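# Place the alphabetically first lettered box into tote

## Task

Find the box in this office whose top letter comes earliest in the alphabet. Put that box, and no other object, into the tote next to the door so that no part of it sticks out past the tote's rim. The robot must not tip over or finish leaning.

## Robot and tools

Robot: a Hello Robot Stretch 3. It has a two-wheeled base (0.33 m long, 0.34 m wide, rounded rear), a lift on a vertical mast, and one telescoping arm that reaches out to the robot's RIGHT side. The base cannot move sideways, so to carry the gripper forward or back you drive the base. The base turns about a point between its drive wheels, 0.05 m behind the front edge. With the arm pulled in and the wrist folded, a turn sweeps a 0.28 m radius. An unfolded, level gripper reaches beyond that radius.

Frames: all positions are in metres. In the base frame the origin is on the floor between the drive wheels, x points forward, y left and z up. hand_pose is reported in this frame, at the point where the closed fingertips meet. With all wrist joints at zero, its x axis points up, its y axis back along the arm toward the mast, and its z axis toward the rear. base_odometry is in the odometry frame, which is the base frame at the start. It counts wheel turns only, so wheel slip shows up as travel. Heading is in rad, left positive, from -3.142 to 3.142. turned_by_wheels and turned_by_imu give the turn since the previous result. If they differ by more than 0.15 rad, believe turned_by_imu. base_tilt is in degrees, with forward and right lean positive, and carries a fixed error of about 4 degrees.

Tool move: one action per call. "base" holds exactly one relative command. {"translate_m": d} drives d metres straight from the current spot, forward positive, range -3 to 3. {"rotate_rad": d} turns in place, left positive, range -6.4 to 6.4. "joints" is one object of absolute targets keyed by joint name. The ranges, with the tolerance for done, are:
lift_m 0 to 1.1 (±0.004).
arm_m 0 to 0.52 (±0.004).
wrist_yaw_rad -1.345 to 4.42 (±0.02). At 0 the gripper points along the arm; positive swings it toward the front.
wrist_pitch_rad -1.57 to 0.451 (±0.05). 0 is level; negative tips the fingertips down.
wrist_roll_rad -2.911 to 2.918 (±0.02).
gripper_m -0.089 to 0.179 (±0.004). Larger is wider. The fingertip gap is about 0.007 m less than the value when nearly shut and 0.025 m less when wide.
head_pan_rad -3.953 to 1.73. 0 faces forward, positive turns left, and -1.57 looks along the arm.
head_tilt_rad -1.53 to 0.419. Negative looks down.

Other move arguments: "pace" is "default" or "max". "speeds" caps top speeds per key. At default/max the top speeds are translate 0.12/0.30 m/s, rotate 0.76/1.90 rad/s, lift 0.11/0.15 m/s and arm 0.14/0.40 m/s. The base is held to 0.10 m/s and 0.63 rad/s unless lift_m < 0.30, arm_m < 0.03 and wrist_yaw_rad > 2.54. "contact_limits" sets an effort threshold at which a motion halts, and goes beside that motion's own command. arm_m takes a percent; a negative value applies when retracting. lift_m takes {"down": n, "up": n}, 1 to 100; below about 12 it may halt even in free travel. translate_m and rotate_rad take a wheel effort. Without a limit the base has no contact stop. {"servos": "reboot"} goes alone and revives servos that switched off. "cameras" picks head_camera, nav_camera, wrist_camera or all. "blocking": false returns in about 0.5 s while motion continues. A move with no action just reports state. A refused call, or an unplanned stop, cancels the remaining calls in that reply. Actions end at 14 s (time_out).

wait(seconds 0 to 10) lets time pass and then reports. stop brakes everything you started. zoom_image(camera, region [x0,y0,x1,y1], at most 504x504 px) enlarges the latest image. finished_scene(scene) ends the scene and cannot be undone.

Cameras: head_camera images arrive rotated; turn them a quarter turn clockwise to view upright. nav_camera images need a quarter turn counterclockwise. wrist_camera rides on the gripper. To read the box letters, aim the head with pan and tilt and zoom in.

Results: the "move" line reads done, or else the worst status among the motions. base_status and joint_status give moving, done, off_target (came to rest away from the target and may still push), contact_stop (that joint goes slack until you command it again), time_out or torque_fault. on_its_own lists things the robot did unasked; "held at" there is a target, not a reading. motor_effort is a percent with the peak in brackets; positive wheel effort pushes forward. lidar_m gives 12 sectors of 30 degrees, starting straight ahead and running counterclockwise (4th left, 7th back, 10th right), on a plane 0.17 m up. A "-" can mean nothing there, or something closer than 0.15 m. wrist_depth_mm and head_depth_mm are 7x7 grids of depth in mm.

Gripping: to grip, send gripper_m below the box width. To release, send at least 0.05 above the width. The reading alone does not prove you are holding anything, so check with the cameras.

Cautions: before folding the wrist (yaw to 3.0) or unfolding it, set lift between 0.32 and 0.95, pitch to -0.4 and roll near 0. When yaw is below -0.4, keep pitch at -0.5 or lower. The arm pushing against something solid while the gripper is above about 0.45 m can tip the robot. So can driving while gripping or pushing something fixed. If tilt appears, back the gripper away. The wrist and head keep pushing when blocked and can torque-fault. Lower loads gently with a low down limit, never drop or fling the box, avoid knocking other objects, and finish upright.

Each tool is called after "Emit:" in YAML: its name, and indented under it one key for each argument.

## Session

Emit:
move:

Scene clock: 0.00 s.
base_odometry: x=+0.000 y=+0.000 heading=+0.000
turned_by_wheels: +0.000
turned_by_imu: +0.000
base_tilt: forward=+1.0 right=-0.1
lidar_m: 0.80 1.67 1.61 1.34 1.00 0.97 1.01 1.40 1.53 1.06 0.79 0.77
head_depth_mm: 723 721 721 719 718 715 717 / 769 768 768 764 764 763 762 / 821 821 819 818 816 815 815 / 884 878 876 874 879 872 871 / 948 944 944 942 942 938 935 / 2044 2152 2141 2178 2210 2205 2170 / 1930 1918 1938 1945 1954 1974 1973
base_status: not commanded
joint_positions: lift_m=+0.444 arm_m=+0.002 wrist_yaw_rad=+3.097 wrist_pitch_rad=-0.467 wrist_roll_rad=+0.000 gripper_m=+0.037 head_pan_rad=+0.000 head_tilt_rad=-0.002
joint_status: not commanded
measured_speeds: all 0
motor_effort: left_wheel=-0.3 right_wheel=+1.7 lift_m=+27.5 arm_m=-9.1 wrist_yaw_rad=+0.9 wrist_pitch_rad=+2.5 wrist_roll_rad=+0.7 gripper_m=-0.2 head_pan_rad=+0.6 head_tilt_rad=+6.0
hand_pose: x=-0.0114 y=+0.0710 z=+0.4454 quat_wxyz=(+0.179, +0.691, +0.148, +0.684) (m; base frame)
wrist_depth_mm: - - 146 - - - - / - - 158 - - - - / - - 172 - - - - / - 920 190 - - - - / 809 785 204 798 813 819 789 / 676 667 128 638 654 695 687 / 581 593 283 580 571 592 588
pictures: head_camera (sideways), nav_camera (sideways), wrist_camera
Images, in order (width x height): head_camera 896x504, nav_camera 672x504, wrist_camera 644x364.

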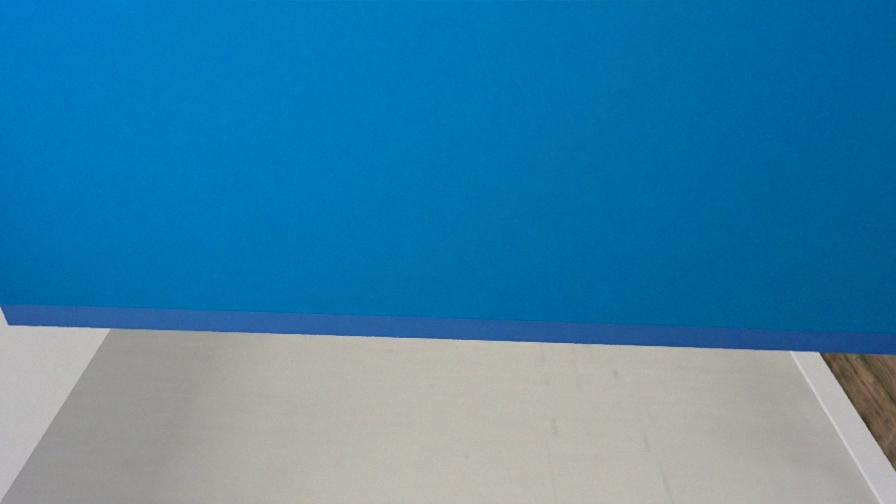

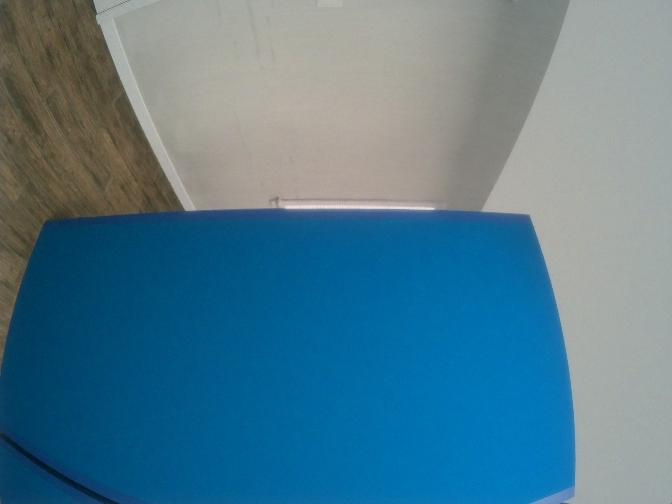

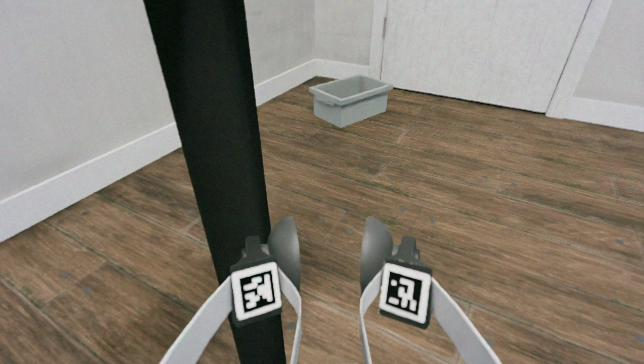

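Emit:
move:
  joints: {"head_pan_rad": 1.5, "head_tilt_rad": -0.4}
  cameras: ["head_camera", "nav_camera"]

Emit:
move:
  joints: {"head_pan_rad": 0.0, "head_tilt_rad": -0.6}
  cameras: ["head_camera", "nav_camera"]

Emit:
move:
  joints: {"head_pan_rad": -1.2, "head_tilt_rad": -0.4}
  cameras: ["head_camera", "nav_camera"]

Emit:
move:
  joints: {"head_pan_rad": -2.4, "head_tilt_rad": -0.4}
  cameras: ["head_camera", "nav_camera"]

Emit:
move:
  joints: {"head_pan_rad": -3.6, "head_tilt_rad": -0.4}
  cameras: ["head_camera", "nav_camera"]

Scene clock: 7.10 s.
move: done
base_odometry: x=+0.000 y=+0.000 heading=+0.000
turned_by_wheels: +0.000
turned_by_imu: +0.001
base_tilt: forward=+0.8 right=+0.0
lidar_m: 0.80 1.67 1.60 1.34 1.00 0.96 1.01 1.40 1.53 1.06 0.79 0.76
head_depth_mm: 1390 1471 1559 1647 1755 1785 1445 / 1471 1550 1644 1746 1884 1715 1454 / 1577 1669 1768 1900 2059 1737 1436 / 1547 1666 1793 1950 2076 1711 1440 / 1355 1440 1536 1659 1789 1755 1451 / 1210 1268 1351 1432 1515 1615 1433 / 1094 1140 1199 1267 1348 1431 1415
base_status: not commanded
joint_positions: lift_m=+0.444 arm_m=+0.002 wrist_yaw_rad=+3.097 wrist_pitch_rad=-0.467 wrist_roll_rad=+0.000 gripper_m=+0.037 head_pan_rad=+1.531 head_tilt_rad=-0.399
joint_status: all done
measured_speeds: all 0
motor_effort: left_wheel=-0.3(0.6) right_wheel=+1.9(2.6) lift_m=+30.6(30.6) arm_m=-20.5(20.5) wrist_yaw_rad=+0.6(1.2) wrist_pitch_rad=+2.3(2.7) wrist_roll_rad=+0.8(0.9) gripper_m=-0.2(1.2) head_pan_rad=-0.5(5.2) head_tilt_rad=-2.4(5.7)
hand_pose: x=-0.0114 y=+0.0710 z=+0.4454 quat_wxyz=(+0.179, +0.691, +0.148, +0.684) (m; base frame)
wrist_depth_mm: - - 147 - - - - / - - 158 - - - - / - - 172 - - - - / - 920 190 - - - - / 797 801 205 787 801 804 784 / 676 682 128 638 654 679 674 / 576 603 282 587 571 593 582
pictures: head_camera (sideways), nav_camera (sideways)
Images, in order (width x height): head_camera 896x504, nav_camera 672x504.

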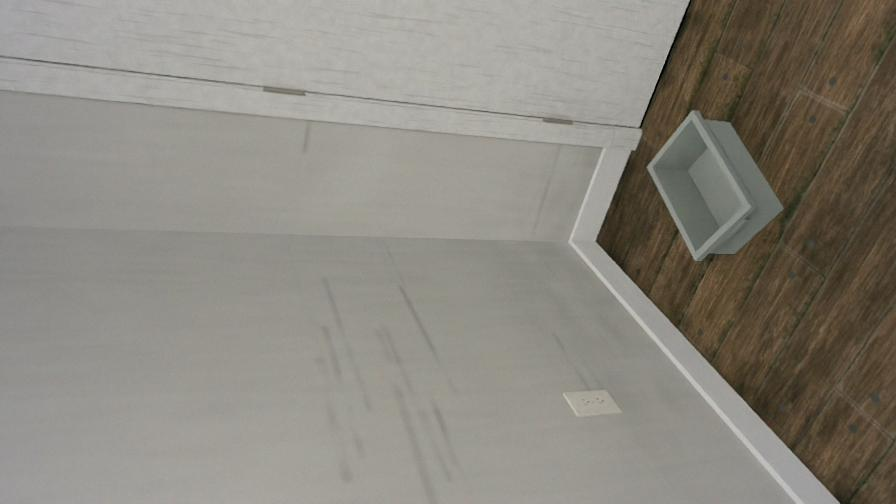

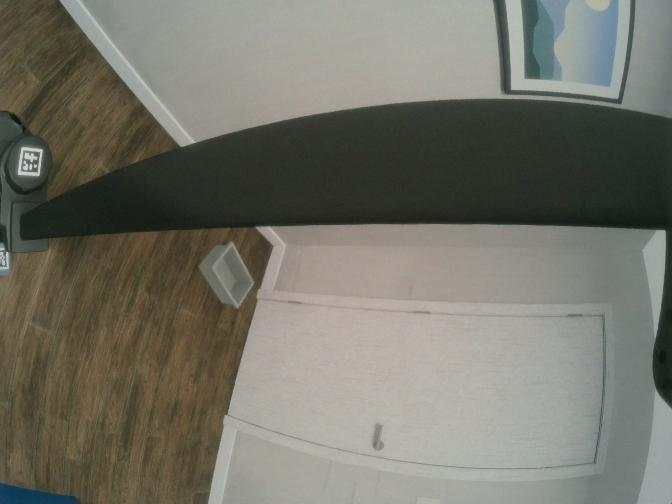

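Scene clock: 8.33 s.
move: done
base_odometry: x=+0.000 y=+0.000 heading=+0.000
turned_by_wheels: +0.000
turned_by_imu: +0.000
base_tilt: forward=+0.8 right=-0.1
lidar_m: 0.80 1.68 1.60 1.35 1.00 0.97 1.01 1.40 1.53 1.06 0.79 0.76
head_depth_mm: 642 697 762 839 937 1055 1189 / 680 741 810 900 1015 1148 1229 / 718 788 870 972 1106 1275 1260 / 763 840 938 1062 1205 1384 1251 / 813 906 1017 1188 1635 1449 1259 / 1967 2154 2362 2202 1764 1471 1260 / 1788 1923 2062 2130 1763 1480 1257
base_status: not commanded
joint_positions: lift_m=+0.444 arm_m=+0.002 wrist_yaw_rad=+3.097 wrist_pitch_rad=-0.467 wrist_roll_rad=+0.000 gripper_m=+0.037 head_pan_rad=-0.019 head_tilt_rad=-0.602
joint_status: all done
measured_speeds: all 0
motor_effort: left_wheel=-0.3(0.6) right_wheel=+2.3(2.7) lift_m=+30.7(30.9) arm_m=-20.4(20.7) wrist_yaw_rad=+1.0(1.4) wrist_pitch_rad=+2.3(2.8) wrist_roll_rad=+0.8(1.1) gripper_m=-0.3(1.0) head_pan_rad=-0.5(5.9) head_tilt_rad=-2.6(5.1)
hand_pose: x=-0.0114 y=+0.0710 z=+0.4454 quat_wxyz=(+0.179, +0.691, +0.148, +0.684) (m; base frame)
wrist_depth_mm: - - 146 - - - - / - - 158 - - - - / - - 173 - - - - / - 936 190 - - - - / 780 797 204 809 797 795 795 / 673 672 128 647 648 670 680 / 593 605 282 596 565 581 592
pictures: head_camera (sideways), nav_camera (sideways)
Images, in order (width x height): head_camera 896x504, nav_camera 672x504.

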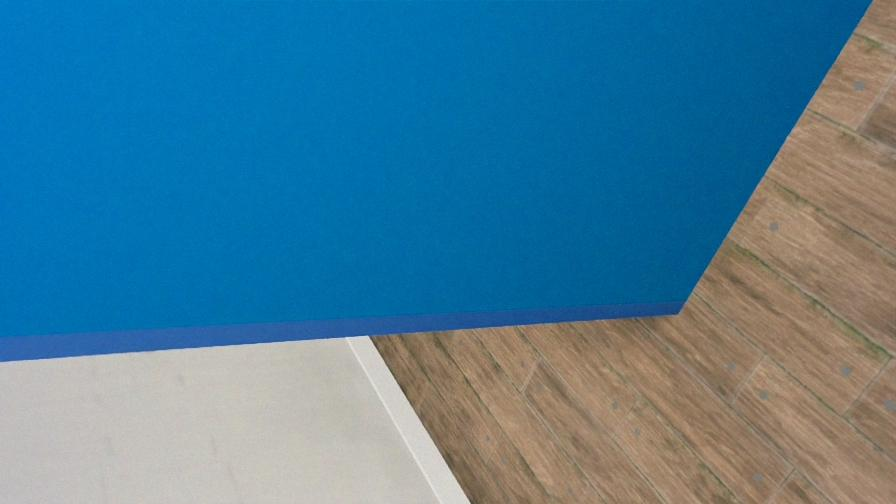

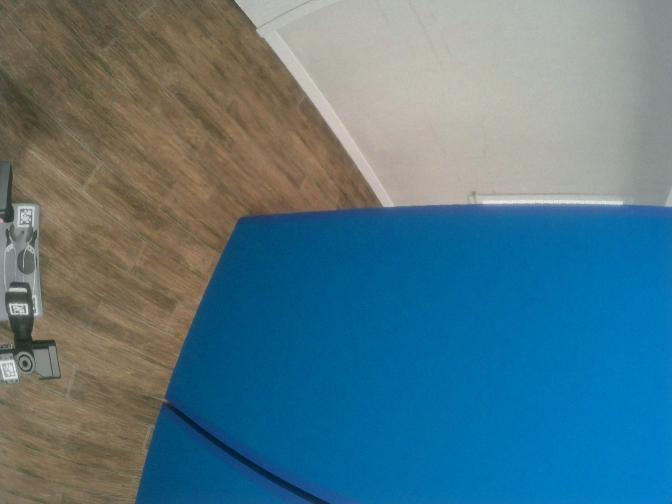

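Scene clock: 9.43 s.
move: done
base_odometry: x=+0.000 y=+0.000 heading=+0.000
turned_by_wheels: +0.000
turned_by_imu: +0.000
base_tilt: forward=+0.9 right=+0.0
lidar_m: 0.80 1.67 1.60 1.34 1.00 0.96 1.01 1.40 1.54 1.06 0.79 0.77
head_depth_mm: 976 1064 1178 1307 1478 1656 1445 / 899 975 1072 1175 1309 1460 1437 / 840 899 983 1073 1176 1318 1396 / 788 847 906 984 1075 1187 1320 / 737 784 844 908 986 1079 1184 / 695 740 787 845 913 995 1093 / 661 708 749 796 854 917 992
base_status: not commanded
joint_positions: lift_m=+0.444 arm_m=+0.002 wrist_yaw_rad=+3.097 wrist_pitch_rad=-0.467 wrist_roll_rad=+0.000 gripper_m=+0.037 head_pan_rad=-1.235 head_tilt_rad=-0.403
joint_status: all done
measured_speeds: all 0
motor_effort: left_wheel=-0.4(0.6) right_wheel=+2.1(2.8) lift_m=+30.7(30.8) arm_m=-20.3(20.7) wrist_yaw_rad=+0.4(1.2) wrist_pitch_rad=+2.7(2.7) wrist_roll_rad=+0.8(1.1) gripper_m=+0.7(1.0) head_pan_rad=-0.2(5.3) head_tilt_rad=+3.5(6.1)
hand_pose: x=-0.0114 y=+0.0710 z=+0.4454 quat_wxyz=(+0.179, +0.691, +0.148, +0.684) (m; base frame)
wrist_depth_mm: - - 146 - - - - / - - 158 - - - - / - - 173 - - - - / - 924 190 - - - - / 803 790 204 804 812 797 804 / 662 688 127 639 655 674 682 / 591 597 282 590 580 578 594
pictures: head_camera (sideways), nav_camera (sideways)
Images, in order (width x height): head_camera 896x504, nav_camera 672x504.

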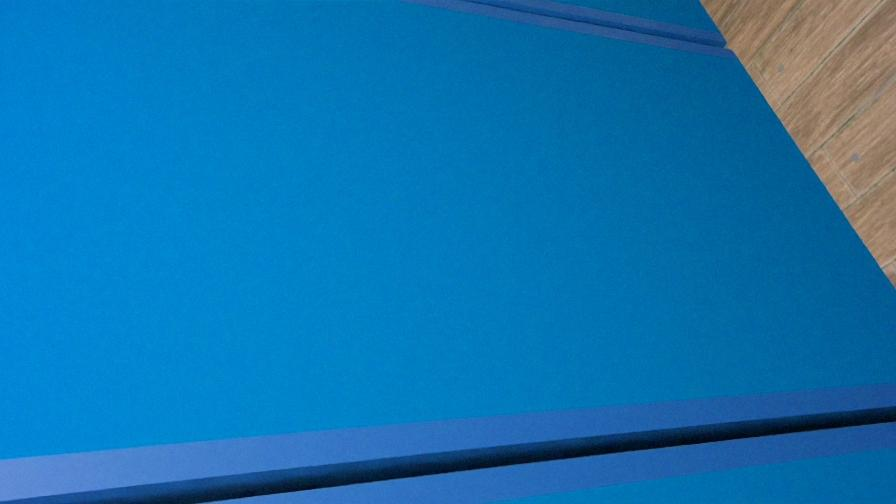

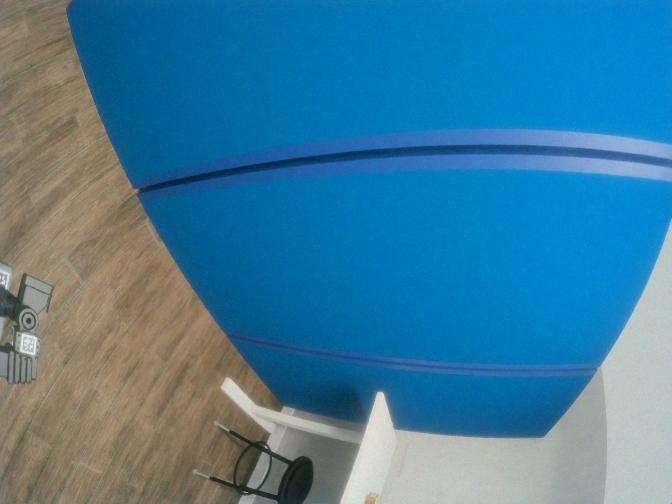

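Scene clock: 10.53 s.
move: done
base_odometry: x=+0.000 y=+0.000 heading=+0.000
turned_by_wheels: +0.000
turned_by_imu: +0.000
base_tilt: forward=+1.0 right=+0.0
lidar_m: 0.80 1.68 1.60 1.34 1.00 0.96 1.01 1.40 1.53 1.06 0.79 0.76
head_depth_mm: 1641 1665 1695 1770 1832 1715 1446 / 1942 2029 1946 2155 2115 1775 1447 / 1951 2127 1952 2395 2135 1767 1435 / 1906 2027 1940 2368 2268 1764 1431 / 1877 1998 1721 2295 2297 1767 1432 / 1827 1953 1714 2250 2294 1756 1438 / 1786 1878 1670 2097 2192 1736 1421
base_status: not commanded
joint_positions: lift_m=+0.444 arm_m=+0.002 wrist_yaw_rad=+3.097 wrist_pitch_rad=-0.467 wrist_roll_rad=+0.000 gripper_m=+0.037 head_pan_rad=-2.440 head_tilt_rad=-0.401
joint_status: all done
measured_speeds: all 0
motor_effort: left_wheel=-0.4(0.6) right_wheel=+2.3(2.7) lift_m=+30.5(30.6) arm_m=-20.1(20.6) wrist_yaw_rad=+0.8(1.2) wrist_pitch_rad=+2.4(2.8) wrist_roll_rad=+0.8(1.1) gripper_m=+0.2(1.2) head_pan_rad=+0.3(5.5) head_tilt_rad=+3.8(5.9)
hand_pose: x=-0.0114 y=+0.0710 z=+0.4454 quat_wxyz=(+0.179, +0.691, +0.148, +0.684) (m; base frame)
wrist_depth_mm: - - 146 - - - - / - - 158 - - - - / - - 172 - - - - / - 951 190 - - - - / 792 802 203 795 816 796 798 / 675 678 128 638 658 669 675 / 584 604 283 592 568 577 585
pictures: head_camera (sideways), nav_camera (sideways)
Images, in order (width x height): head_camera 896x504, nav_camera 672x504.

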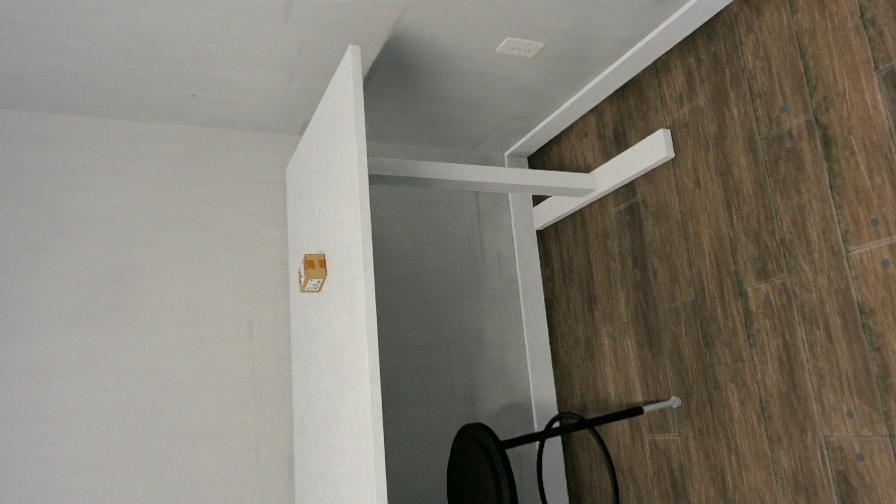

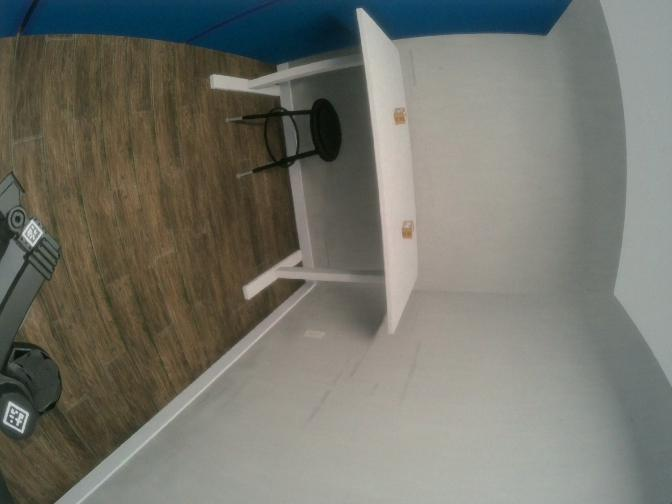

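Scene clock: 11.63 s.
move: done
base_odometry: x=+0.000 y=+0.000 heading=+0.000
turned_by_wheels: +0.000
turned_by_imu: +0.000
base_tilt: forward=+0.8 right=-0.3
lidar_m: 0.80 1.67 1.60 1.34 1.00 0.97 1.01 1.40 1.53 1.06 0.79 0.76
head_depth_mm: 793 847 909 976 1064 1156 1274 / 805 859 922 988 1077 1167 1288 / 811 871 927 1004 1092 1200 1311 / 821 878 942 1017 1106 1215 1344 / 826 885 954 1032 1120 1226 1357 / 838 893 962 1048 1132 1255 1353 / 849 912 976 1055 1159 1263 1359
base_status: not commanded
joint_positions: lift_m=+0.444 arm_m=+0.002 wrist_yaw_rad=+3.097 wrist_pitch_rad=-0.467 wrist_roll_rad=+0.000 gripper_m=+0.037 head_pan_rad=-3.642 head_tilt_rad=-0.401
joint_status: all done
measured_speeds: all 0
motor_effort: left_wheel=-0.5(0.7) right_wheel=+2.2(2.7) lift_m=+30.4(30.8) arm_m=-19.9(20.4) wrist_yaw_rad=+1.5(1.5) wrist_pitch_rad=+2.3(2.7) wrist_roll_rad=+0.8(1.1) gripper_m=-0.6(1.4) head_pan_rad=+1.1(5.2) head_tilt_rad=+2.6(5.9)
hand_pose: x=-0.0114 y=+0.0710 z=+0.4454 quat_wxyz=(+0.179, +0.691, +0.148, +0.684) (m; base frame)
wrist_depth_mm: - - 146 - - - - / - - 158 - - - - / - - 173 - - - - / - 911 190 - - - - / 799 799 204 817 795 803 799 / 676 684 128 633 656 675 693 / 587 616 283 582 574 590 586
pictures: head_camera (sideways), nav_camera (sideways)
Images, in order (width x height): head_camera 896x504, nav_camera 672x504.

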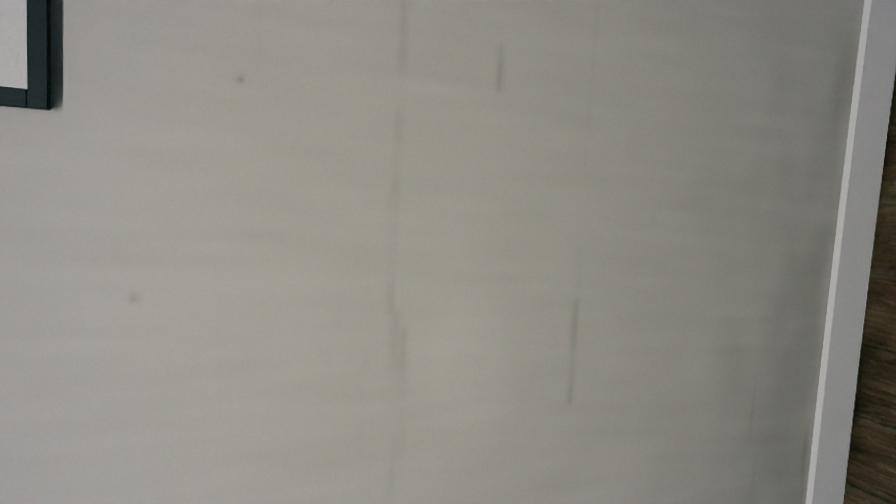

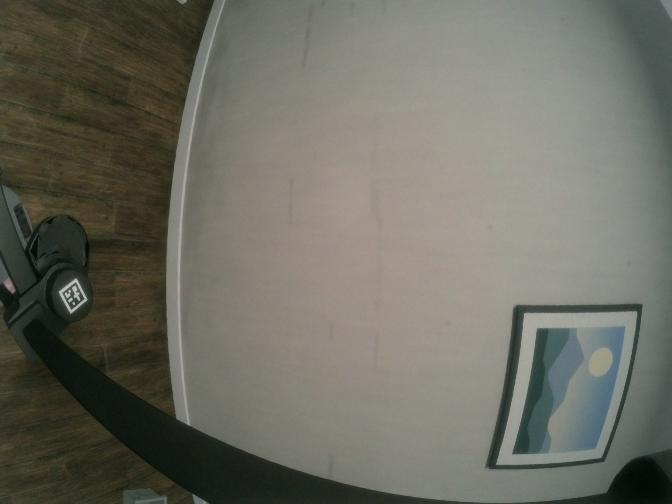

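Emit:
move:
  joints: {"head_pan_rad": -2.3, "head_tilt_rad": -0.25}
  cameras: ["head_camera", "nav_camera"]

Emit:
zoom_image:
  camera: "head_camera"
  region: [300, 100, 600, 400]

Emit:
zoom_image:
  camera: "nav_camera"
  region: [350, 80, 500, 280]

Scene clock: 17.87 s.
move: done
base_odometry: x=+0.000 y=+0.000 heading=+0.000
turned_by_wheels: +0.000
turned_by_imu: +0.001
base_tilt: forward=+1.1 right=-0.1
lidar_m: 0.80 1.68 1.60 1.34 1.00 0.97 1.01 1.40 1.54 1.06 0.79 0.76
head_depth_mm: 1945 2071 2159 1834 2147 2072 1656 / 1939 2020 2124 1835 2350 2059 1668 / 1910 1995 2089 1801 2338 2149 1664 / 1877 1993 2083 1765 2295 2164 1678 / 1876 1969 2043 1752 2225 2046 1646 / 1865 1964 2037 1710 1829 2124 1646 / 1844 1937 2025 1706 2207 2029 1651
base_status: not commanded
joint_positions: lift_m=+0.444 arm_m=+0.002 wrist_yaw_rad=+3.097 wrist_pitch_rad=-0.467 wrist_roll_rad=+0.000 gripper_m=+0.037 head_pan_rad=-2.271 head_tilt_rad=-0.248
joint_status: all done
measured_speeds: all 0
motor_effort: left_wheel=-0.6(0.6) right_wheel=+2.1(2.7) lift_m=+30.0(30.6) arm_m=-19.8(20.0) wrist_yaw_rad=+1.1(1.5) wrist_pitch_rad=+2.3(2.9) wrist_roll_rad=+0.9(1.0) gripper_m=+1.0(1.0) head_pan_rad=+0.0(5.4) head_tilt_rad=+2.6(5.8)
hand_pose: x=-0.0114 y=+0.0710 z=+0.4454 quat_wxyz=(+0.179, +0.691, +0.148, +0.684) (m; base frame)
wrist_depth_mm: - - 147 - - - - / - - 158 - - - - / - - 172 - - - - / - 955 189 - - - - / 809 799 205 813 797 792 795 / 685 670 127 639 658 669 686 / 589 608 281 589 571 592 577
pictures: head_camera (sideways), nav_camera (sideways)
Images, in order (width x height): head_camera 896x504, nav_camera 672x504.

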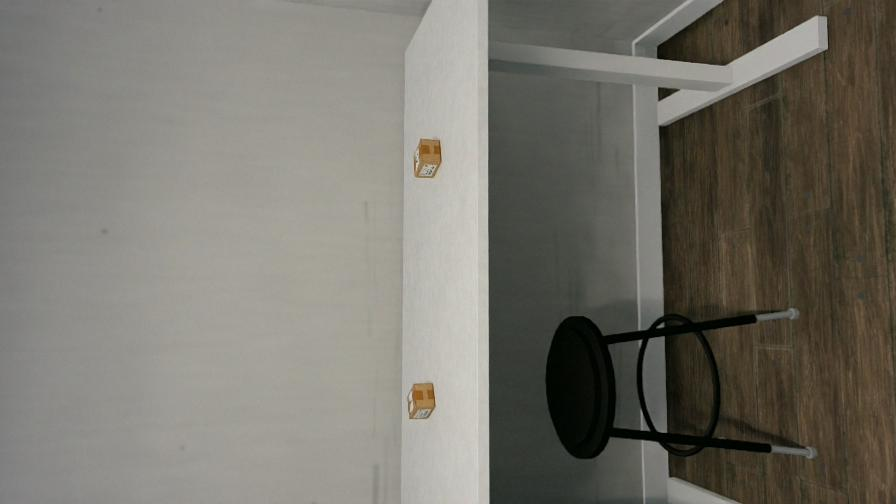

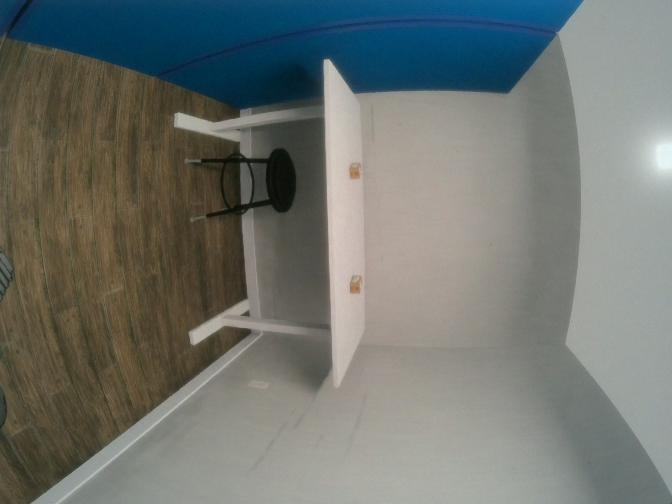

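Scaled by 1.680 from the camera's 896x504 image, which has a finer 1280x720 frame.

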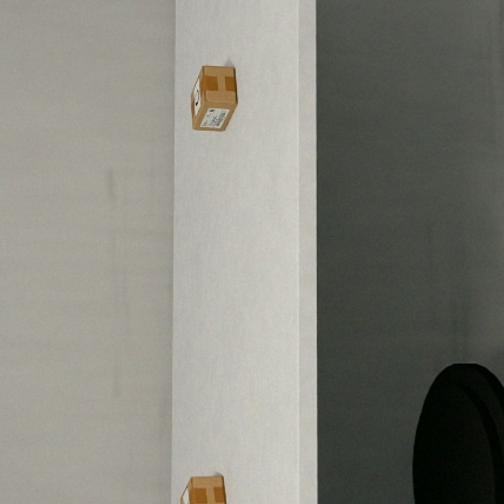

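Scaled by 2.520 from the camera's 672x504 image, which has a finer 792x594 frame.

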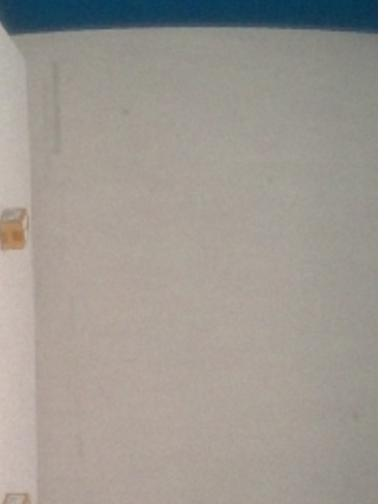

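Emit:
move:
  joints: {"head_pan_rad": 0.5, "head_tilt_rad": -0.3}
  cameras: ["head_camera", "nav_camera"]

Emit:
move:
  joints: {"head_pan_rad": -1.6, "head_tilt_rad": -0.2}
  cameras: ["head_camera", "nav_camera"]

Scene clock: 35.03 s.
move: done
base_odometry: x=+0.000 y=+0.000 heading=+0.000
turned_by_wheels: +0.000
turned_by_imu: +0.001
base_tilt: forward=+1.0 right=-0.2
lidar_m: 0.80 1.67 1.60 1.34 1.00 0.97 1.01 1.40 1.53 1.06 0.79 0.76
head_depth_mm: 1745 1844 1993 2133 2279 2014 1591 / 1682 1773 1891 2023 2164 1986 1589 / 1614 1689 1792 1924 2050 1988 1595 / 1527 1621 1709 1832 1923 1974 1576 / 1477 1538 1646 1724 1848 1904 1576 / 1423 1497 1579 1659 1755 1838 1573 / 1350 1428 1496 1575 1656 1756 1564
base_status: not commanded
joint_positions: lift_m=+0.444 arm_m=+0.002 wrist_yaw_rad=+3.097 wrist_pitch_rad=-0.467 wrist_roll_rad=+0.000 gripper_m=+0.037 head_pan_rad=+0.550 head_tilt_rad=-0.299
joint_status: all done
measured_speeds: all 0
motor_effort: left_wheel=-0.7(0.7) right_wheel=+2.3(2.6) lift_m=+30.1(30.4) arm_m=-19.0(19.8) wrist_yaw_rad=+0.6(1.3) wrist_pitch_rad=+2.5(2.8) wrist_roll_rad=+0.8(1.0) gripper_m=+0.0(1.4) head_pan_rad=-2.6(4.8) head_tilt_rad=-2.3(3.9)
hand_pose: x=-0.0114 y=+0.0710 z=+0.4454 quat_wxyz=(+0.179, +0.691, +0.148, +0.684) (m; base frame)
wrist_depth_mm: - - 146 - - - - / - - 158 - - - - / - - 172 - - - - / - 953 189 - - - - / 802 802 204 792 791 800 798 / 673 684 127 641 667 676 674 / 586 595 283 588 572 586 587
pictures: head_camera (sideways), nav_camera (sideways)
Images, in order (width x height): head_camera 896x504, nav_camera 672x504.

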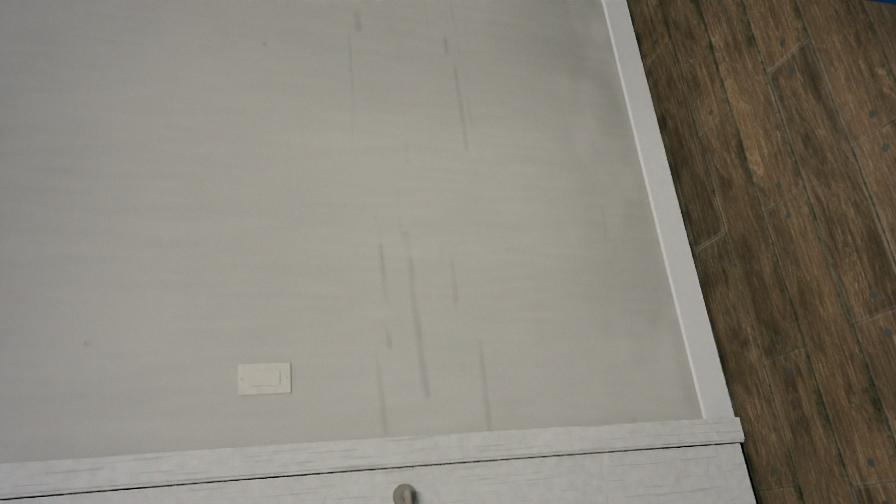

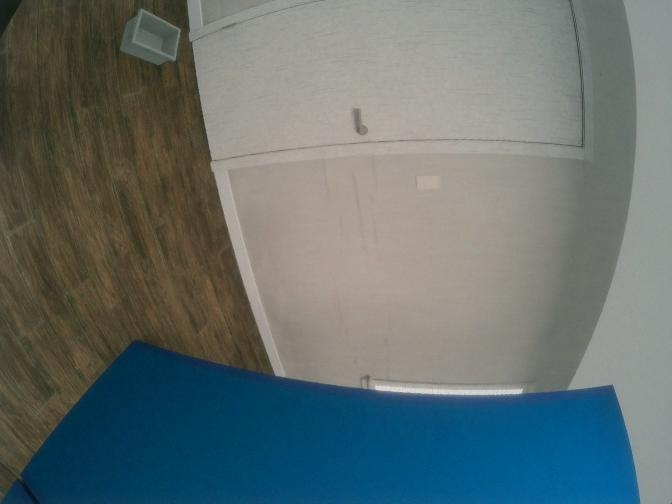

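Scene clock: 36.47 s.
move: done
base_odometry: x=+0.000 y=+0.000 heading=+0.000
turned_by_wheels: +0.000
turned_by_imu: +0.000
base_tilt: forward=+1.1 right=-0.2
lidar_m: 0.80 1.67 1.60 1.34 1.00 0.96 1.01 1.40 1.54 1.06 0.79 0.76
head_depth_mm: 1920 1976 2042 2017 2153 2156 1724 / 1982 1968 2077 1977 2196 2055 1770 / 1509 1589 1656 1713 1889 2024 1731 / 1280 1325 1397 1467 1546 1631 1631 / 1108 1154 1196 1247 1301 1361 1419 / 982 1009 1046 1082 1124 1176 1229 / 877 900 924 961 989 1023 1067
base_status: not commanded
joint_positions: lift_m=+0.444 arm_m=+0.002 wrist_yaw_rad=+3.097 wrist_pitch_rad=-0.467 wrist_roll_rad=+0.000 gripper_m=+0.037 head_pan_rad=-1.626 head_tilt_rad=-0.203
joint_status: all done
measured_speeds: all 0
motor_effort: left_wheel=-0.3(0.7) right_wheel=+2.4(2.6) lift_m=+29.9(30.3) arm_m=-19.0(19.5) wrist_yaw_rad=+1.0(1.3) wrist_pitch_rad=+2.4(2.8) wrist_roll_rad=+0.8(1.1) gripper_m=+0.2(1.2) head_pan_rad=+0.5(5.8) head_tilt_rad=+4.2(6.8)
hand_pose: x=-0.0114 y=+0.0710 z=+0.4454 quat_wxyz=(+0.179, +0.691, +0.148, +0.684) (m; base frame)
wrist_depth_mm: - - 146 - - - - / - - 158 - - - - / - - 173 - - - - / - 918 190 - - - - / 803 796 204 810 808 789 794 / 676 694 128 641 655 675 679 / 584 612 283 587 577 583 586
pictures: head_camera (sideways), nav_camera (sideways)
Images, in order (width x height): head_camera 896x504, nav_camera 672x504.

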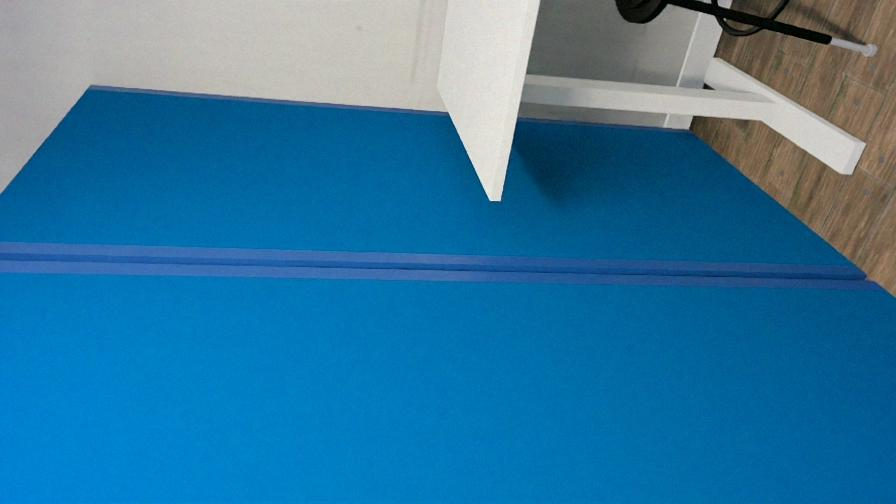

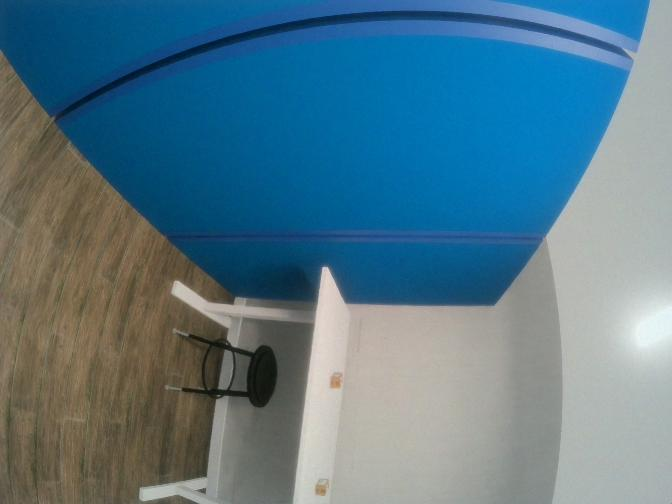

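Emit:
move:
  joints: {"wrist_pitch_rad": -0.4}
  cameras: []

Emit:
move:
  joints: {"wrist_yaw_rad": 0.0, "head_pan_rad": -2.3, "head_tilt_rad": -0.2}
  cameras: []

Emit:
move:
  joints: {"wrist_pitch_rad": 0.0}
  cameras: []

Emit:
move:
  joints: {"wrist_pitch_rad": -1.0, "gripper_m": 0.15}
  cameras: ["wrist_camera"]

Emit:
move:
  joints: {"wrist_pitch_rad": -1.57, "arm_m": 0.1}
  cameras: ["wrist_camera"]

Scene clock: 61.23 s.
move: done
base_odometry: x=+0.000 y=+0.000 heading=+0.000
turned_by_wheels: +0.000
turned_by_imu: +0.001
base_tilt: forward=+0.9 right=-0.2
lidar_m: 0.80 1.68 1.60 1.34 1.00 0.97 1.01 1.40 1.53 1.06 0.79 0.76
head_depth_mm: 1937 1990 2070 2039 2136 2230 1736 / 1863 1806 1954 1895 2120 2107 1731 / 1438 1492 1583 1636 1774 1897 1756 / 1221 1280 1338 1412 1471 1541 1598 / 1072 1107 1149 1201 1246 1315 1370 / 951 977 1013 1049 1096 1140 1184 / 855 881 909 941 964 1001 1050
base_status: not commanded
joint_positions: lift_m=+0.444 arm_m=+0.002 wrist_yaw_rad=+3.097 wrist_pitch_rad=-0.421 wrist_roll_rad=+0.000 gripper_m=+0.037 head_pan_rad=-1.600 head_tilt_rad=-0.200
joint_status: all done
measured_speeds: all 0
motor_effort: left_wheel=-0.5(0.6) right_wheel=+2.2(2.7) lift_m=+29.5(30.1) arm_m=-18.4(18.9) wrist_yaw_rad=+0.9(1.4) wrist_pitch_rad=+3.8(5.7) wrist_roll_rad=+1.0(1.0) gripper_m=-0.5(0.9) head_pan_rad=+3.1(4.8) head_tilt_rad=+3.7(5.2)
hand_pose: x=-0.0112 y=+0.0771 z=+0.4556 quat_wxyz=(+0.164, +0.694, +0.132, +0.688) (m; base frame)
wrist_depth_mm: - - 144 - - - - / - - 156 - - - - / - - 167 - - - - / - - 184 - - - - / 812 841 199 842 851 862 847 / 700 712 127 665 695 717 703 / 602 620 254 613 591 606 603
pictures: none
No camera images: "cameras" was empty.

Scene clock: 63.77 s.
move: done
base_odometry: x=+0.000 y=+0.000 heading=+0.000
turned_by_wheels: +0.000
turned_by_imu: +0.000
base_tilt: forward=+1.1 right=-0.3
lidar_m: 0.80 1.68 1.61 1.34 1.00 0.97 1.01 1.40 1.53 1.06 0.79 0.76
head_depth_mm: 2003 2096 2106 1988 2156 2149 1774 / 1984 2042 2111 2018 2291 2107 1767 / 1957 2020 2108 1982 2259 2336 1762 / 1951 2005 2099 1939 2270 2320 1749 / 1928 1993 2030 1929 2218 2287 1755 / 1907 1944 2026 1909 1791 2160 1736 / 1851 1926 2019 1877 2140 2087 1687
base_status: not commanded
joint_positions: lift_m=+0.444 arm_m=+0.002 wrist_yaw_rad=+0.003 wrist_pitch_rad=-0.420 wrist_roll_rad=+0.000 gripper_m=+0.037 head_pan_rad=-2.307 head_tilt_rad=-0.200
joint_status: all done
measured_speeds: all 0
motor_effort: left_wheel=-0.6(0.7) right_wheel=+2.3(2.9) lift_m=+29.7(30.2) arm_m=-18.5(18.9) wrist_yaw_rad=-2.4(5.2) wrist_pitch_rad=+3.8(4.0) wrist_roll_rad=+0.8(1.0) gripper_m=-0.1(1.3) head_pan_rad=+2.8(4.2) head_tilt_rad=+4.7(6.2)
hand_pose: x=-0.0207 y=-0.3708 z=+0.4557 quat_wxyz=(+0.692, +0.149, -0.691, -0.147) (m; base frame)
wrist_depth_mm: - - - - - - - / - - - - - - - / - - - - - - - / - - - - - - - / - - 851 861 871 844 858 / - 713 128 664 679 714 725 / 605 623 587 602 592 618 606
pictures: none
No camera images: "cameras" was empty.

Scene clock: 64.80 s.
move: done
base_odometry: x=+0.000 y=+0.000 heading=+0.000
turned_by_wheels: +0.000
turned_by_imu: +0.000
base_tilt: forward=+1.0 right=-0.1
lidar_m: 0.80 1.68 1.61 1.34 1.00 0.97 1.01 1.41 1.53 1.06 0.79 0.76
head_depth_mm: 2016 2046 2143 2014 2209 2132 1769 / 1992 2056 2131 2048 2274 2116 1763 / 1950 2019 2092 1985 2294 2283 1757 / 1932 2025 2055 1959 2272 2303 1755 / 1909 1985 2054 1952 2216 2284 1720 / 1899 1954 2013 1889 1799 2182 1734 / 1861 1938 2023 1880 2137 2182 1717
base_status: not commanded
joint_positions: lift_m=+0.444 arm_m=+0.002 wrist_yaw_rad=+0.003 wrist_pitch_rad=-0.024 wrist_roll_rad=+0.000 gripper_m=+0.037 head_pan_rad=-2.303 head_tilt_rad=-0.200
joint_status: all done
measured_speeds: all 0
motor_effort: left_wheel=-0.6(0.6) right_wheel=+2.3(2.5) lift_m=+29.6(30.1) arm_m=-17.9(18.7) wrist_yaw_rad=-2.1(2.9) wrist_pitch_rad=+4.4(6.7) wrist_roll_rad=+1.0(1.1) gripper_m=+0.2(1.1) head_pan_rad=+3.4(4.1) head_tilt_rad=+4.6(5.4)
hand_pose: x=-0.0206 y=-0.4023 z=+0.5521 quat_wxyz=(+0.707, +0.010, -0.707, -0.007) (m; base frame)
wrist_depth_mm: - - - - - - - / - - - - - - - / - - - - - - - / - - - - - - - / - - - - - - - / - - 127 - - - - / - - 860 943 924 - -
pictures: none
No camera images: "cameras" was empty.

Scene clock: 66.47 s.
move: done
base_odometry: x=+0.000 y=+0.000 heading=+0.000
turned_by_wheels: +0.000
turned_by_imu: +0.000
base_tilt: forward=+1.0 right=-0.3
lidar_m: 0.80 1.68 1.60 1.34 1.00 0.97 1.01 1.40 1.53 1.06 0.79 0.77
head_depth_mm: 2013 2059 2137 2012 2200 2149 1763 / 1981 2040 2126 2000 2280 2109 1749 / 1957 2005 2096 1970 2288 2321 1781 / 1924 2005 2074 1967 2267 2286 1765 / 1922 1974 2075 1923 2219 2189 1718 / 1863 1947 2018 1935 1772 2178 1740 / 1863 1939 1988 1859 2132 2182 1741
base_status: not commanded
joint_positions: lift_m=+0.444 arm_m=+0.002 wrist_yaw_rad=+0.003 wrist_pitch_rad=-1.005 wrist_roll_rad=+0.000 gripper_m=+0.150 head_pan_rad=-2.301 head_tilt_rad=-0.200
joint_status: all done
measured_speeds: all 0
motor_effort: left_wheel=-0.4(0.7) right_wheel=+1.9(2.7) lift_m=+29.7(30.1) arm_m=-17.9(18.6) wrist_yaw_rad=-2.4(2.8) wrist_pitch_rad=+0.7(4.4) wrist_roll_rad=+0.8(1.1) gripper_m=+0.7(87.3) head_pan_rad=+2.4(4.5) head_tilt_rad=+4.5(5.8)
hand_pose: x=-0.0212 y=-0.2637 z=+0.3530 quat_wxyz=(+0.620, +0.342, -0.619, -0.340) (m; base frame)
wrist_depth_mm: - 711 702 713 698 705 705 / 640 657 659 638 659 664 640 / 598 606 609 603 610 598 604 / 563 565 556 561 565 564 548 / 531 537 530 522 526 523 525 / 507 122 490 497 489 120 488 / 105 453 460 463 455 457 446
pictures: wrist_camera
Images, in order (width x height): wrist_camera 644x364.

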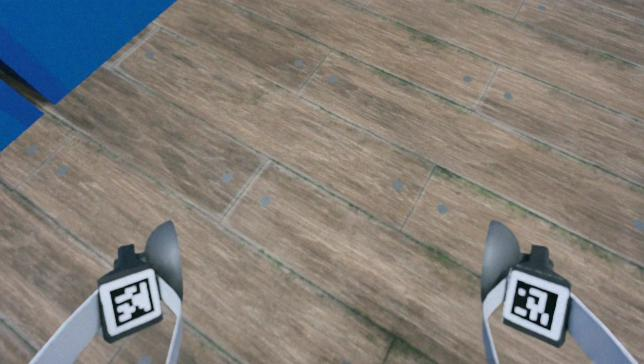

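Scene clock: 68.43 s.
move: done
base_odometry: x=+0.000 y=+0.000 heading=+0.000
turned_by_wheels: +0.000
turned_by_imu: +0.000
base_tilt: forward=+1.1 right=-0.1
lidar_m: 0.80 1.67 1.60 1.34 0.99 0.96 1.01 1.41 1.54 1.06 0.79 0.76
head_depth_mm: 2009 2060 2130 2012 2234 2131 1782 / 1985 2064 2121 2012 2267 2096 1772 / 1974 2020 2091 1978 2277 2286 1770 / 1930 2001 2088 1967 2238 2291 1739 / 1931 1975 2063 1916 2204 2201 1697 / 1887 1961 2033 1916 1785 2190 1747 / 1862 1918 2011 1863 2141 2181 1739
base_status: not commanded
joint_positions: lift_m=+0.444 arm_m=+0.100 wrist_yaw_rad=+0.003 wrist_pitch_rad=-1.564 wrist_roll_rad=+0.000 gripper_m=+0.150 head_pan_rad=-2.300 head_tilt_rad=-0.200
joint_status: all done
measured_speeds: all 0
motor_effort: left_wheel=-0.5(0.6) right_wheel=+2.7(2.7) lift_m=+29.8(29.9) arm_m=+21.5(23.2) wrist_yaw_rad=-2.1(2.7) wrist_pitch_rad=-1.5(3.3) wrist_roll_rad=+0.8(1.1) gripper_m=+0.4(1.3) head_pan_rad=+4.9(4.9) head_tilt_rad=+4.4(5.3)
hand_pose: x=-0.0217 y=-0.2225 z=+0.3259 quat_wxyz=(+0.502, +0.499, -0.500, -0.498) (m; base frame)
wrist_depth_mm: 467 456 458 451 454 451 445 / 466 467 463 467 466 461 455 / 478 476 472 473 467 471 467 / 489 493 485 480 479 476 474 / 503 495 494 428 486 485 485 / 513 122 508 - - 120 492 / 105 514 510 - - - 500
pictures: wrist_camera
Images, in order (width x height): wrist_camera 644x364.

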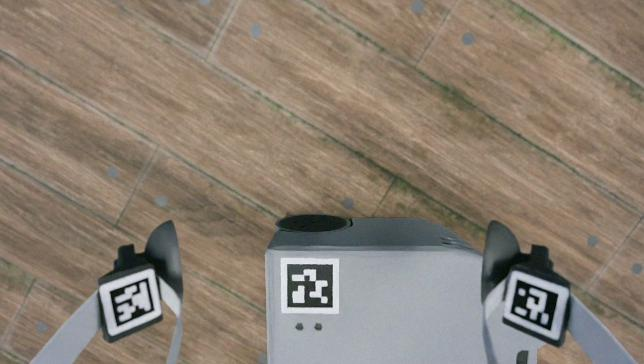

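Emit:
move:
  joints: {"arm_m": 0.0, "wrist_pitch_rad": -0.4, "gripper_m": 0.03, "head_tilt_rad": -0.35, "head_pan_rad": 0.0}
  cameras: []

Emit:
move:
  joints: {"wrist_yaw_rad": 3.1}
  cameras: []

Emit:
move:
  base: {"rotate_rad": 0.602}
  joints: {"lift_m": 0.26}
  pace: "max"
  cameras: ["nav_camera"]

Scene clock: 104.83 s.
move: done
base_odometry: x=+0.000 y=+0.000 heading=+0.000
turned_by_wheels: +0.000
turned_by_imu: +0.001
base_tilt: forward=+1.2 right=-0.1
lidar_m: 0.80 1.68 1.60 1.34 1.00 0.97 1.01 1.41 1.53 1.06 0.79 0.76
head_depth_mm: 657 685 721 762 805 852 909 / 691 729 764 804 862 919 974 / 740 779 821 868 931 995 1075 / 786 828 884 947 1011 1093 1173 / 846 907 2224 2401 2240 1729 1415 / 1928 2024 2093 2254 2299 1867 1499 / 1745 1821 1922 2011 2087 1851 1495
base_status: not commanded
joint_positions: lift_m=+0.444 arm_m=+0.002 wrist_yaw_rad=+0.003 wrist_pitch_rad=-0.421 wrist_roll_rad=+0.000 gripper_m=+0.030 head_pan_rad=+0.016 head_tilt_rad=-0.349
joint_status: all done
joint sent to its limit — arm_m, lower limit.
measured_speeds: translate_m=+0.000 rotate_rad=+0.000 lift_m=+0.000 arm_m=+0.000 wrist_yaw_rad=+0.000 wrist_pitch_rad=+0.000 wrist_roll_rad=+0.000 head_pan_rad=-0.024 head_tilt_rad=+0.000
motor_effort: left_wheel=-0.4(0.6) right_wheel=+2.1(2.7) lift_m=+29.4(29.9) arm_m=-20.1(22.5) wrist_yaw_rad=-1.8(2.8) wrist_pitch_rad=+3.5(6.7) wrist_roll_rad=+0.9(1.1) gripper_m=+0.5(86.7) head_pan_rad=-1.8(4.9) head_tilt_rad=-1.3(4.7)
hand_pose: x=-0.0208 y=-0.3708 z=+0.4556 quat_wxyz=(+0.692, +0.149, -0.691, -0.147) (m; base frame)
wrist_depth_mm: - - - - - - - / - - - - - - - / - - - - - - - / - - - - - - - / - - 836 841 842 855 840 / - 701 126 145 131 705 718 / 603 602 595 618 590 607 612
pictures: none
No camera images: "cameras" was empty.

Scene clock: 107.37 s.
move: done
base_odometry: x=+0.000 y=+0.000 heading=+0.000
turned_by_wheels: +0.000
turned_by_imu: +0.000
base_tilt: forward=+1.0 right=+0.1
lidar_m: 0.80 1.67 1.60 1.34 1.00 0.97 1.01 1.40 1.53 1.06 0.79 0.77
head_depth_mm: 651 684 714 759 798 850 904 / 690 724 759 807 855 912 976 / 729 772 811 864 920 981 1063 / 779 823 875 936 995 1080 1157 / 832 887 953 1020 1113 1196 1378 / 1950 2065 2139 2301 2365 1848 1483 / 1768 1832 1932 2036 2151 1865 1489
base_status: not commanded
joint_positions: lift_m=+0.444 arm_m=+0.002 wrist_yaw_rad=+3.097 wrist_pitch_rad=-0.420 wrist_roll_rad=+0.000 gripper_m=+0.030 head_pan_rad=+0.001 head_tilt_rad=-0.350
joint_status: all done
measured_speeds: all 0
motor_effort: left_wheel=-0.5(0.7) right_wheel=+2.7(2.8) lift_m=+29.3(29.7) arm_m=-20.0(20.7) wrist_yaw_rad=+3.4(6.3) wrist_pitch_rad=+3.5(3.9) wrist_roll_rad=+0.8(1.1) gripper_m=+0.4(1.2) head_pan_rad=-4.3(4.8) head_tilt_rad=-2.0(2.9)
hand_pose: x=-0.0111 y=+0.0771 z=+0.4557 quat_wxyz=(+0.163, +0.694, +0.132, +0.688) (m; base frame)
wrist_depth_mm: - - 144 - - - - / - - 156 - - - - / - - 167 - - - - / - - 184 - - - - / 815 853 199 845 858 857 847 / 708 704 126 145 131 704 722 / 611 619 252 608 593 605 601
pictures: none
No camera images: "cameras" was empty.

Scene clock: 109.37 s.
move: done
base_odometry: x=+0.000 y=+0.000 heading=+0.602
turned_by_wheels: +0.602
turned_by_imu: +0.599
base_tilt: forward=+1.0 right=-0.1
lidar_m: 1.65 1.60 1.26 0.98 0.97 1.03 1.52 1.54 0.99 0.78 0.77 0.82
head_depth_mm: 1666 1792 1922 2094 2240 1894 1510 / 1606 1715 1842 1966 2143 1892 1510 / 1539 1643 1763 1905 2062 1868 1491 / 1476 1588 1694 1803 1957 1867 1495 / 1442 1518 1614 1758 1862 1846 1495 / 1396 1472 1554 1652 1775 1832 1496 / 1334 1403 1509 1584 1697 1783 1497
base_status: done
joint_positions: lift_m=+0.260 arm_m=+0.002 wrist_yaw_rad=+3.097 wrist_pitch_rad=-0.419 wrist_roll_rad=+0.000 gripper_m=+0.030 head_pan_rad=+0.000 head_tilt_rad=-0.350
joint_status: all done
measured_speeds: all 0
motor_effort: left_wheel=-9.3(15.1) right_wheel=+9.9(13.9) lift_m=+21.7(25.7) arm_m=-19.4(20.5) wrist_yaw_rad=+3.5(3.8) wrist_pitch_rad=+3.3(3.7) wrist_roll_rad=+0.7(1.0) gripper_m=+0.1(1.5) head_pan_rad=-3.3(4.0) head_tilt_rad=-0.9(2.8)
hand_pose: x=-0.0112 y=+0.0774 z=+0.2725 quat_wxyz=(+0.163, +0.694, +0.132, +0.688) (m; base frame)
wrist_depth_mm: - - 141 - - - - / - - 156 - - - - / - 839 167 - - - - / 726 722 183 730 742 731 747 / 591 585 198 560 580 588 584 / 486 491 126 147 132 491 493 / 252 260 245 251 396 421 419
pictures: nav_camera (sideways)
Images, in order (width x height): nav_camera 672x504.

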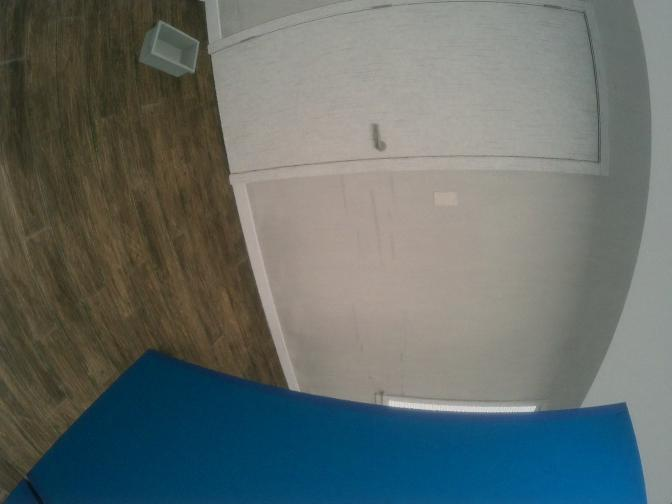

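Emit:
move:
  base: {"translate_m": 1.0}
  joints: {"head_pan_rad": -1.4, "head_tilt_rad": -0.25}
  pace: "max"
  cameras: ["head_camera", "nav_camera"]

Scene clock: 116.63 s.
move: done
base_odometry: x=+0.824 y=+0.566 heading=+0.602
turned_by_wheels: +0.000
turned_by_imu: +0.000
base_tilt: forward=+0.9 right=-0.2
lidar_m: 0.73 0.71 0.75 1.10 1.39 1.48 2.17 1.02 0.46 0.43 2.10 0.94
head_depth_mm: 447 451 454 459 463 466 476 / 559 561 567 575 580 588 598 / 3081 749 759 769 785 797 815 / 3083 3202 3314 3488 3011 2136 1659 / 2995 3189 3299 3358 3025 2140 1668 / 2946 3085 3256 3425 2923 2112 1639 / 2898 3021 3202 3343 2930 2106 1625
base_status: done
joint_positions: lift_m=+0.260 arm_m=+0.002 wrist_yaw_rad=+3.098 wrist_pitch_rad=-0.419 wrist_roll_rad=+0.000 gripper_m=+0.030 head_pan_rad=-1.401 head_tilt_rad=-0.250
joint_status: all done
measured_speeds: all 0
motor_effort: left_wheel=+5.1(12.5) right_wheel=+0.0(14.8) lift_m=+29.9(30.1) arm_m=-20.3(20.6) wrist_yaw_rad=+2.6(3.3) wrist_pitch_rad=+3.2(3.7) wrist_roll_rad=+0.8(1.1) gripper_m=-0.5(1.7) head_pan_rad=+2.7(5.1) head_tilt_rad=+3.7(6.3)
hand_pose: x=-0.0114 y=+0.0774 z=+0.2725 quat_wxyz=(+0.163, +0.694, +0.132, +0.689) (m; base frame)
wrist_depth_mm: - - 144 - - - - / - - 156 - - - - / - - 167 - - 798 580 / 720 723 184 728 720 727 635 / 582 586 197 560 577 582 594 / 486 487 126 146 131 492 489 / 251 259 245 251 396 417 420
pictures: head_camera (sideways), nav_camera (sideways)
Images, in order (width x height): head_camera 896x504, nav_camera 672x504.

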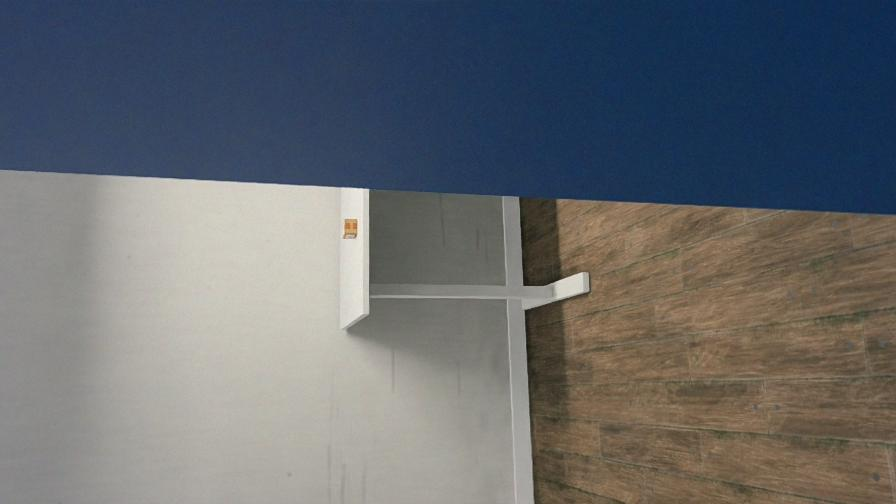

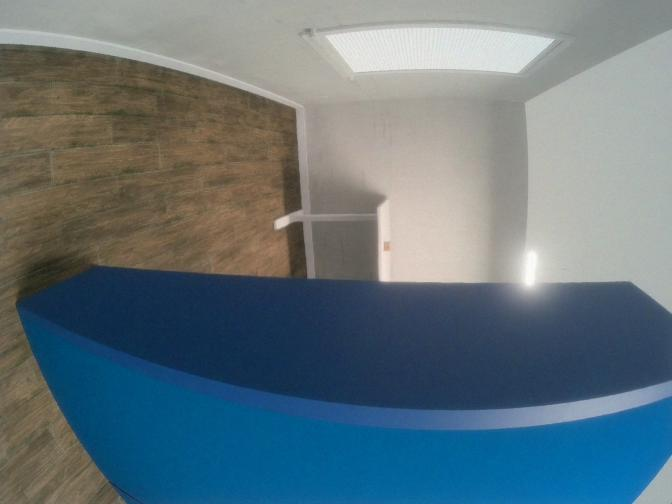

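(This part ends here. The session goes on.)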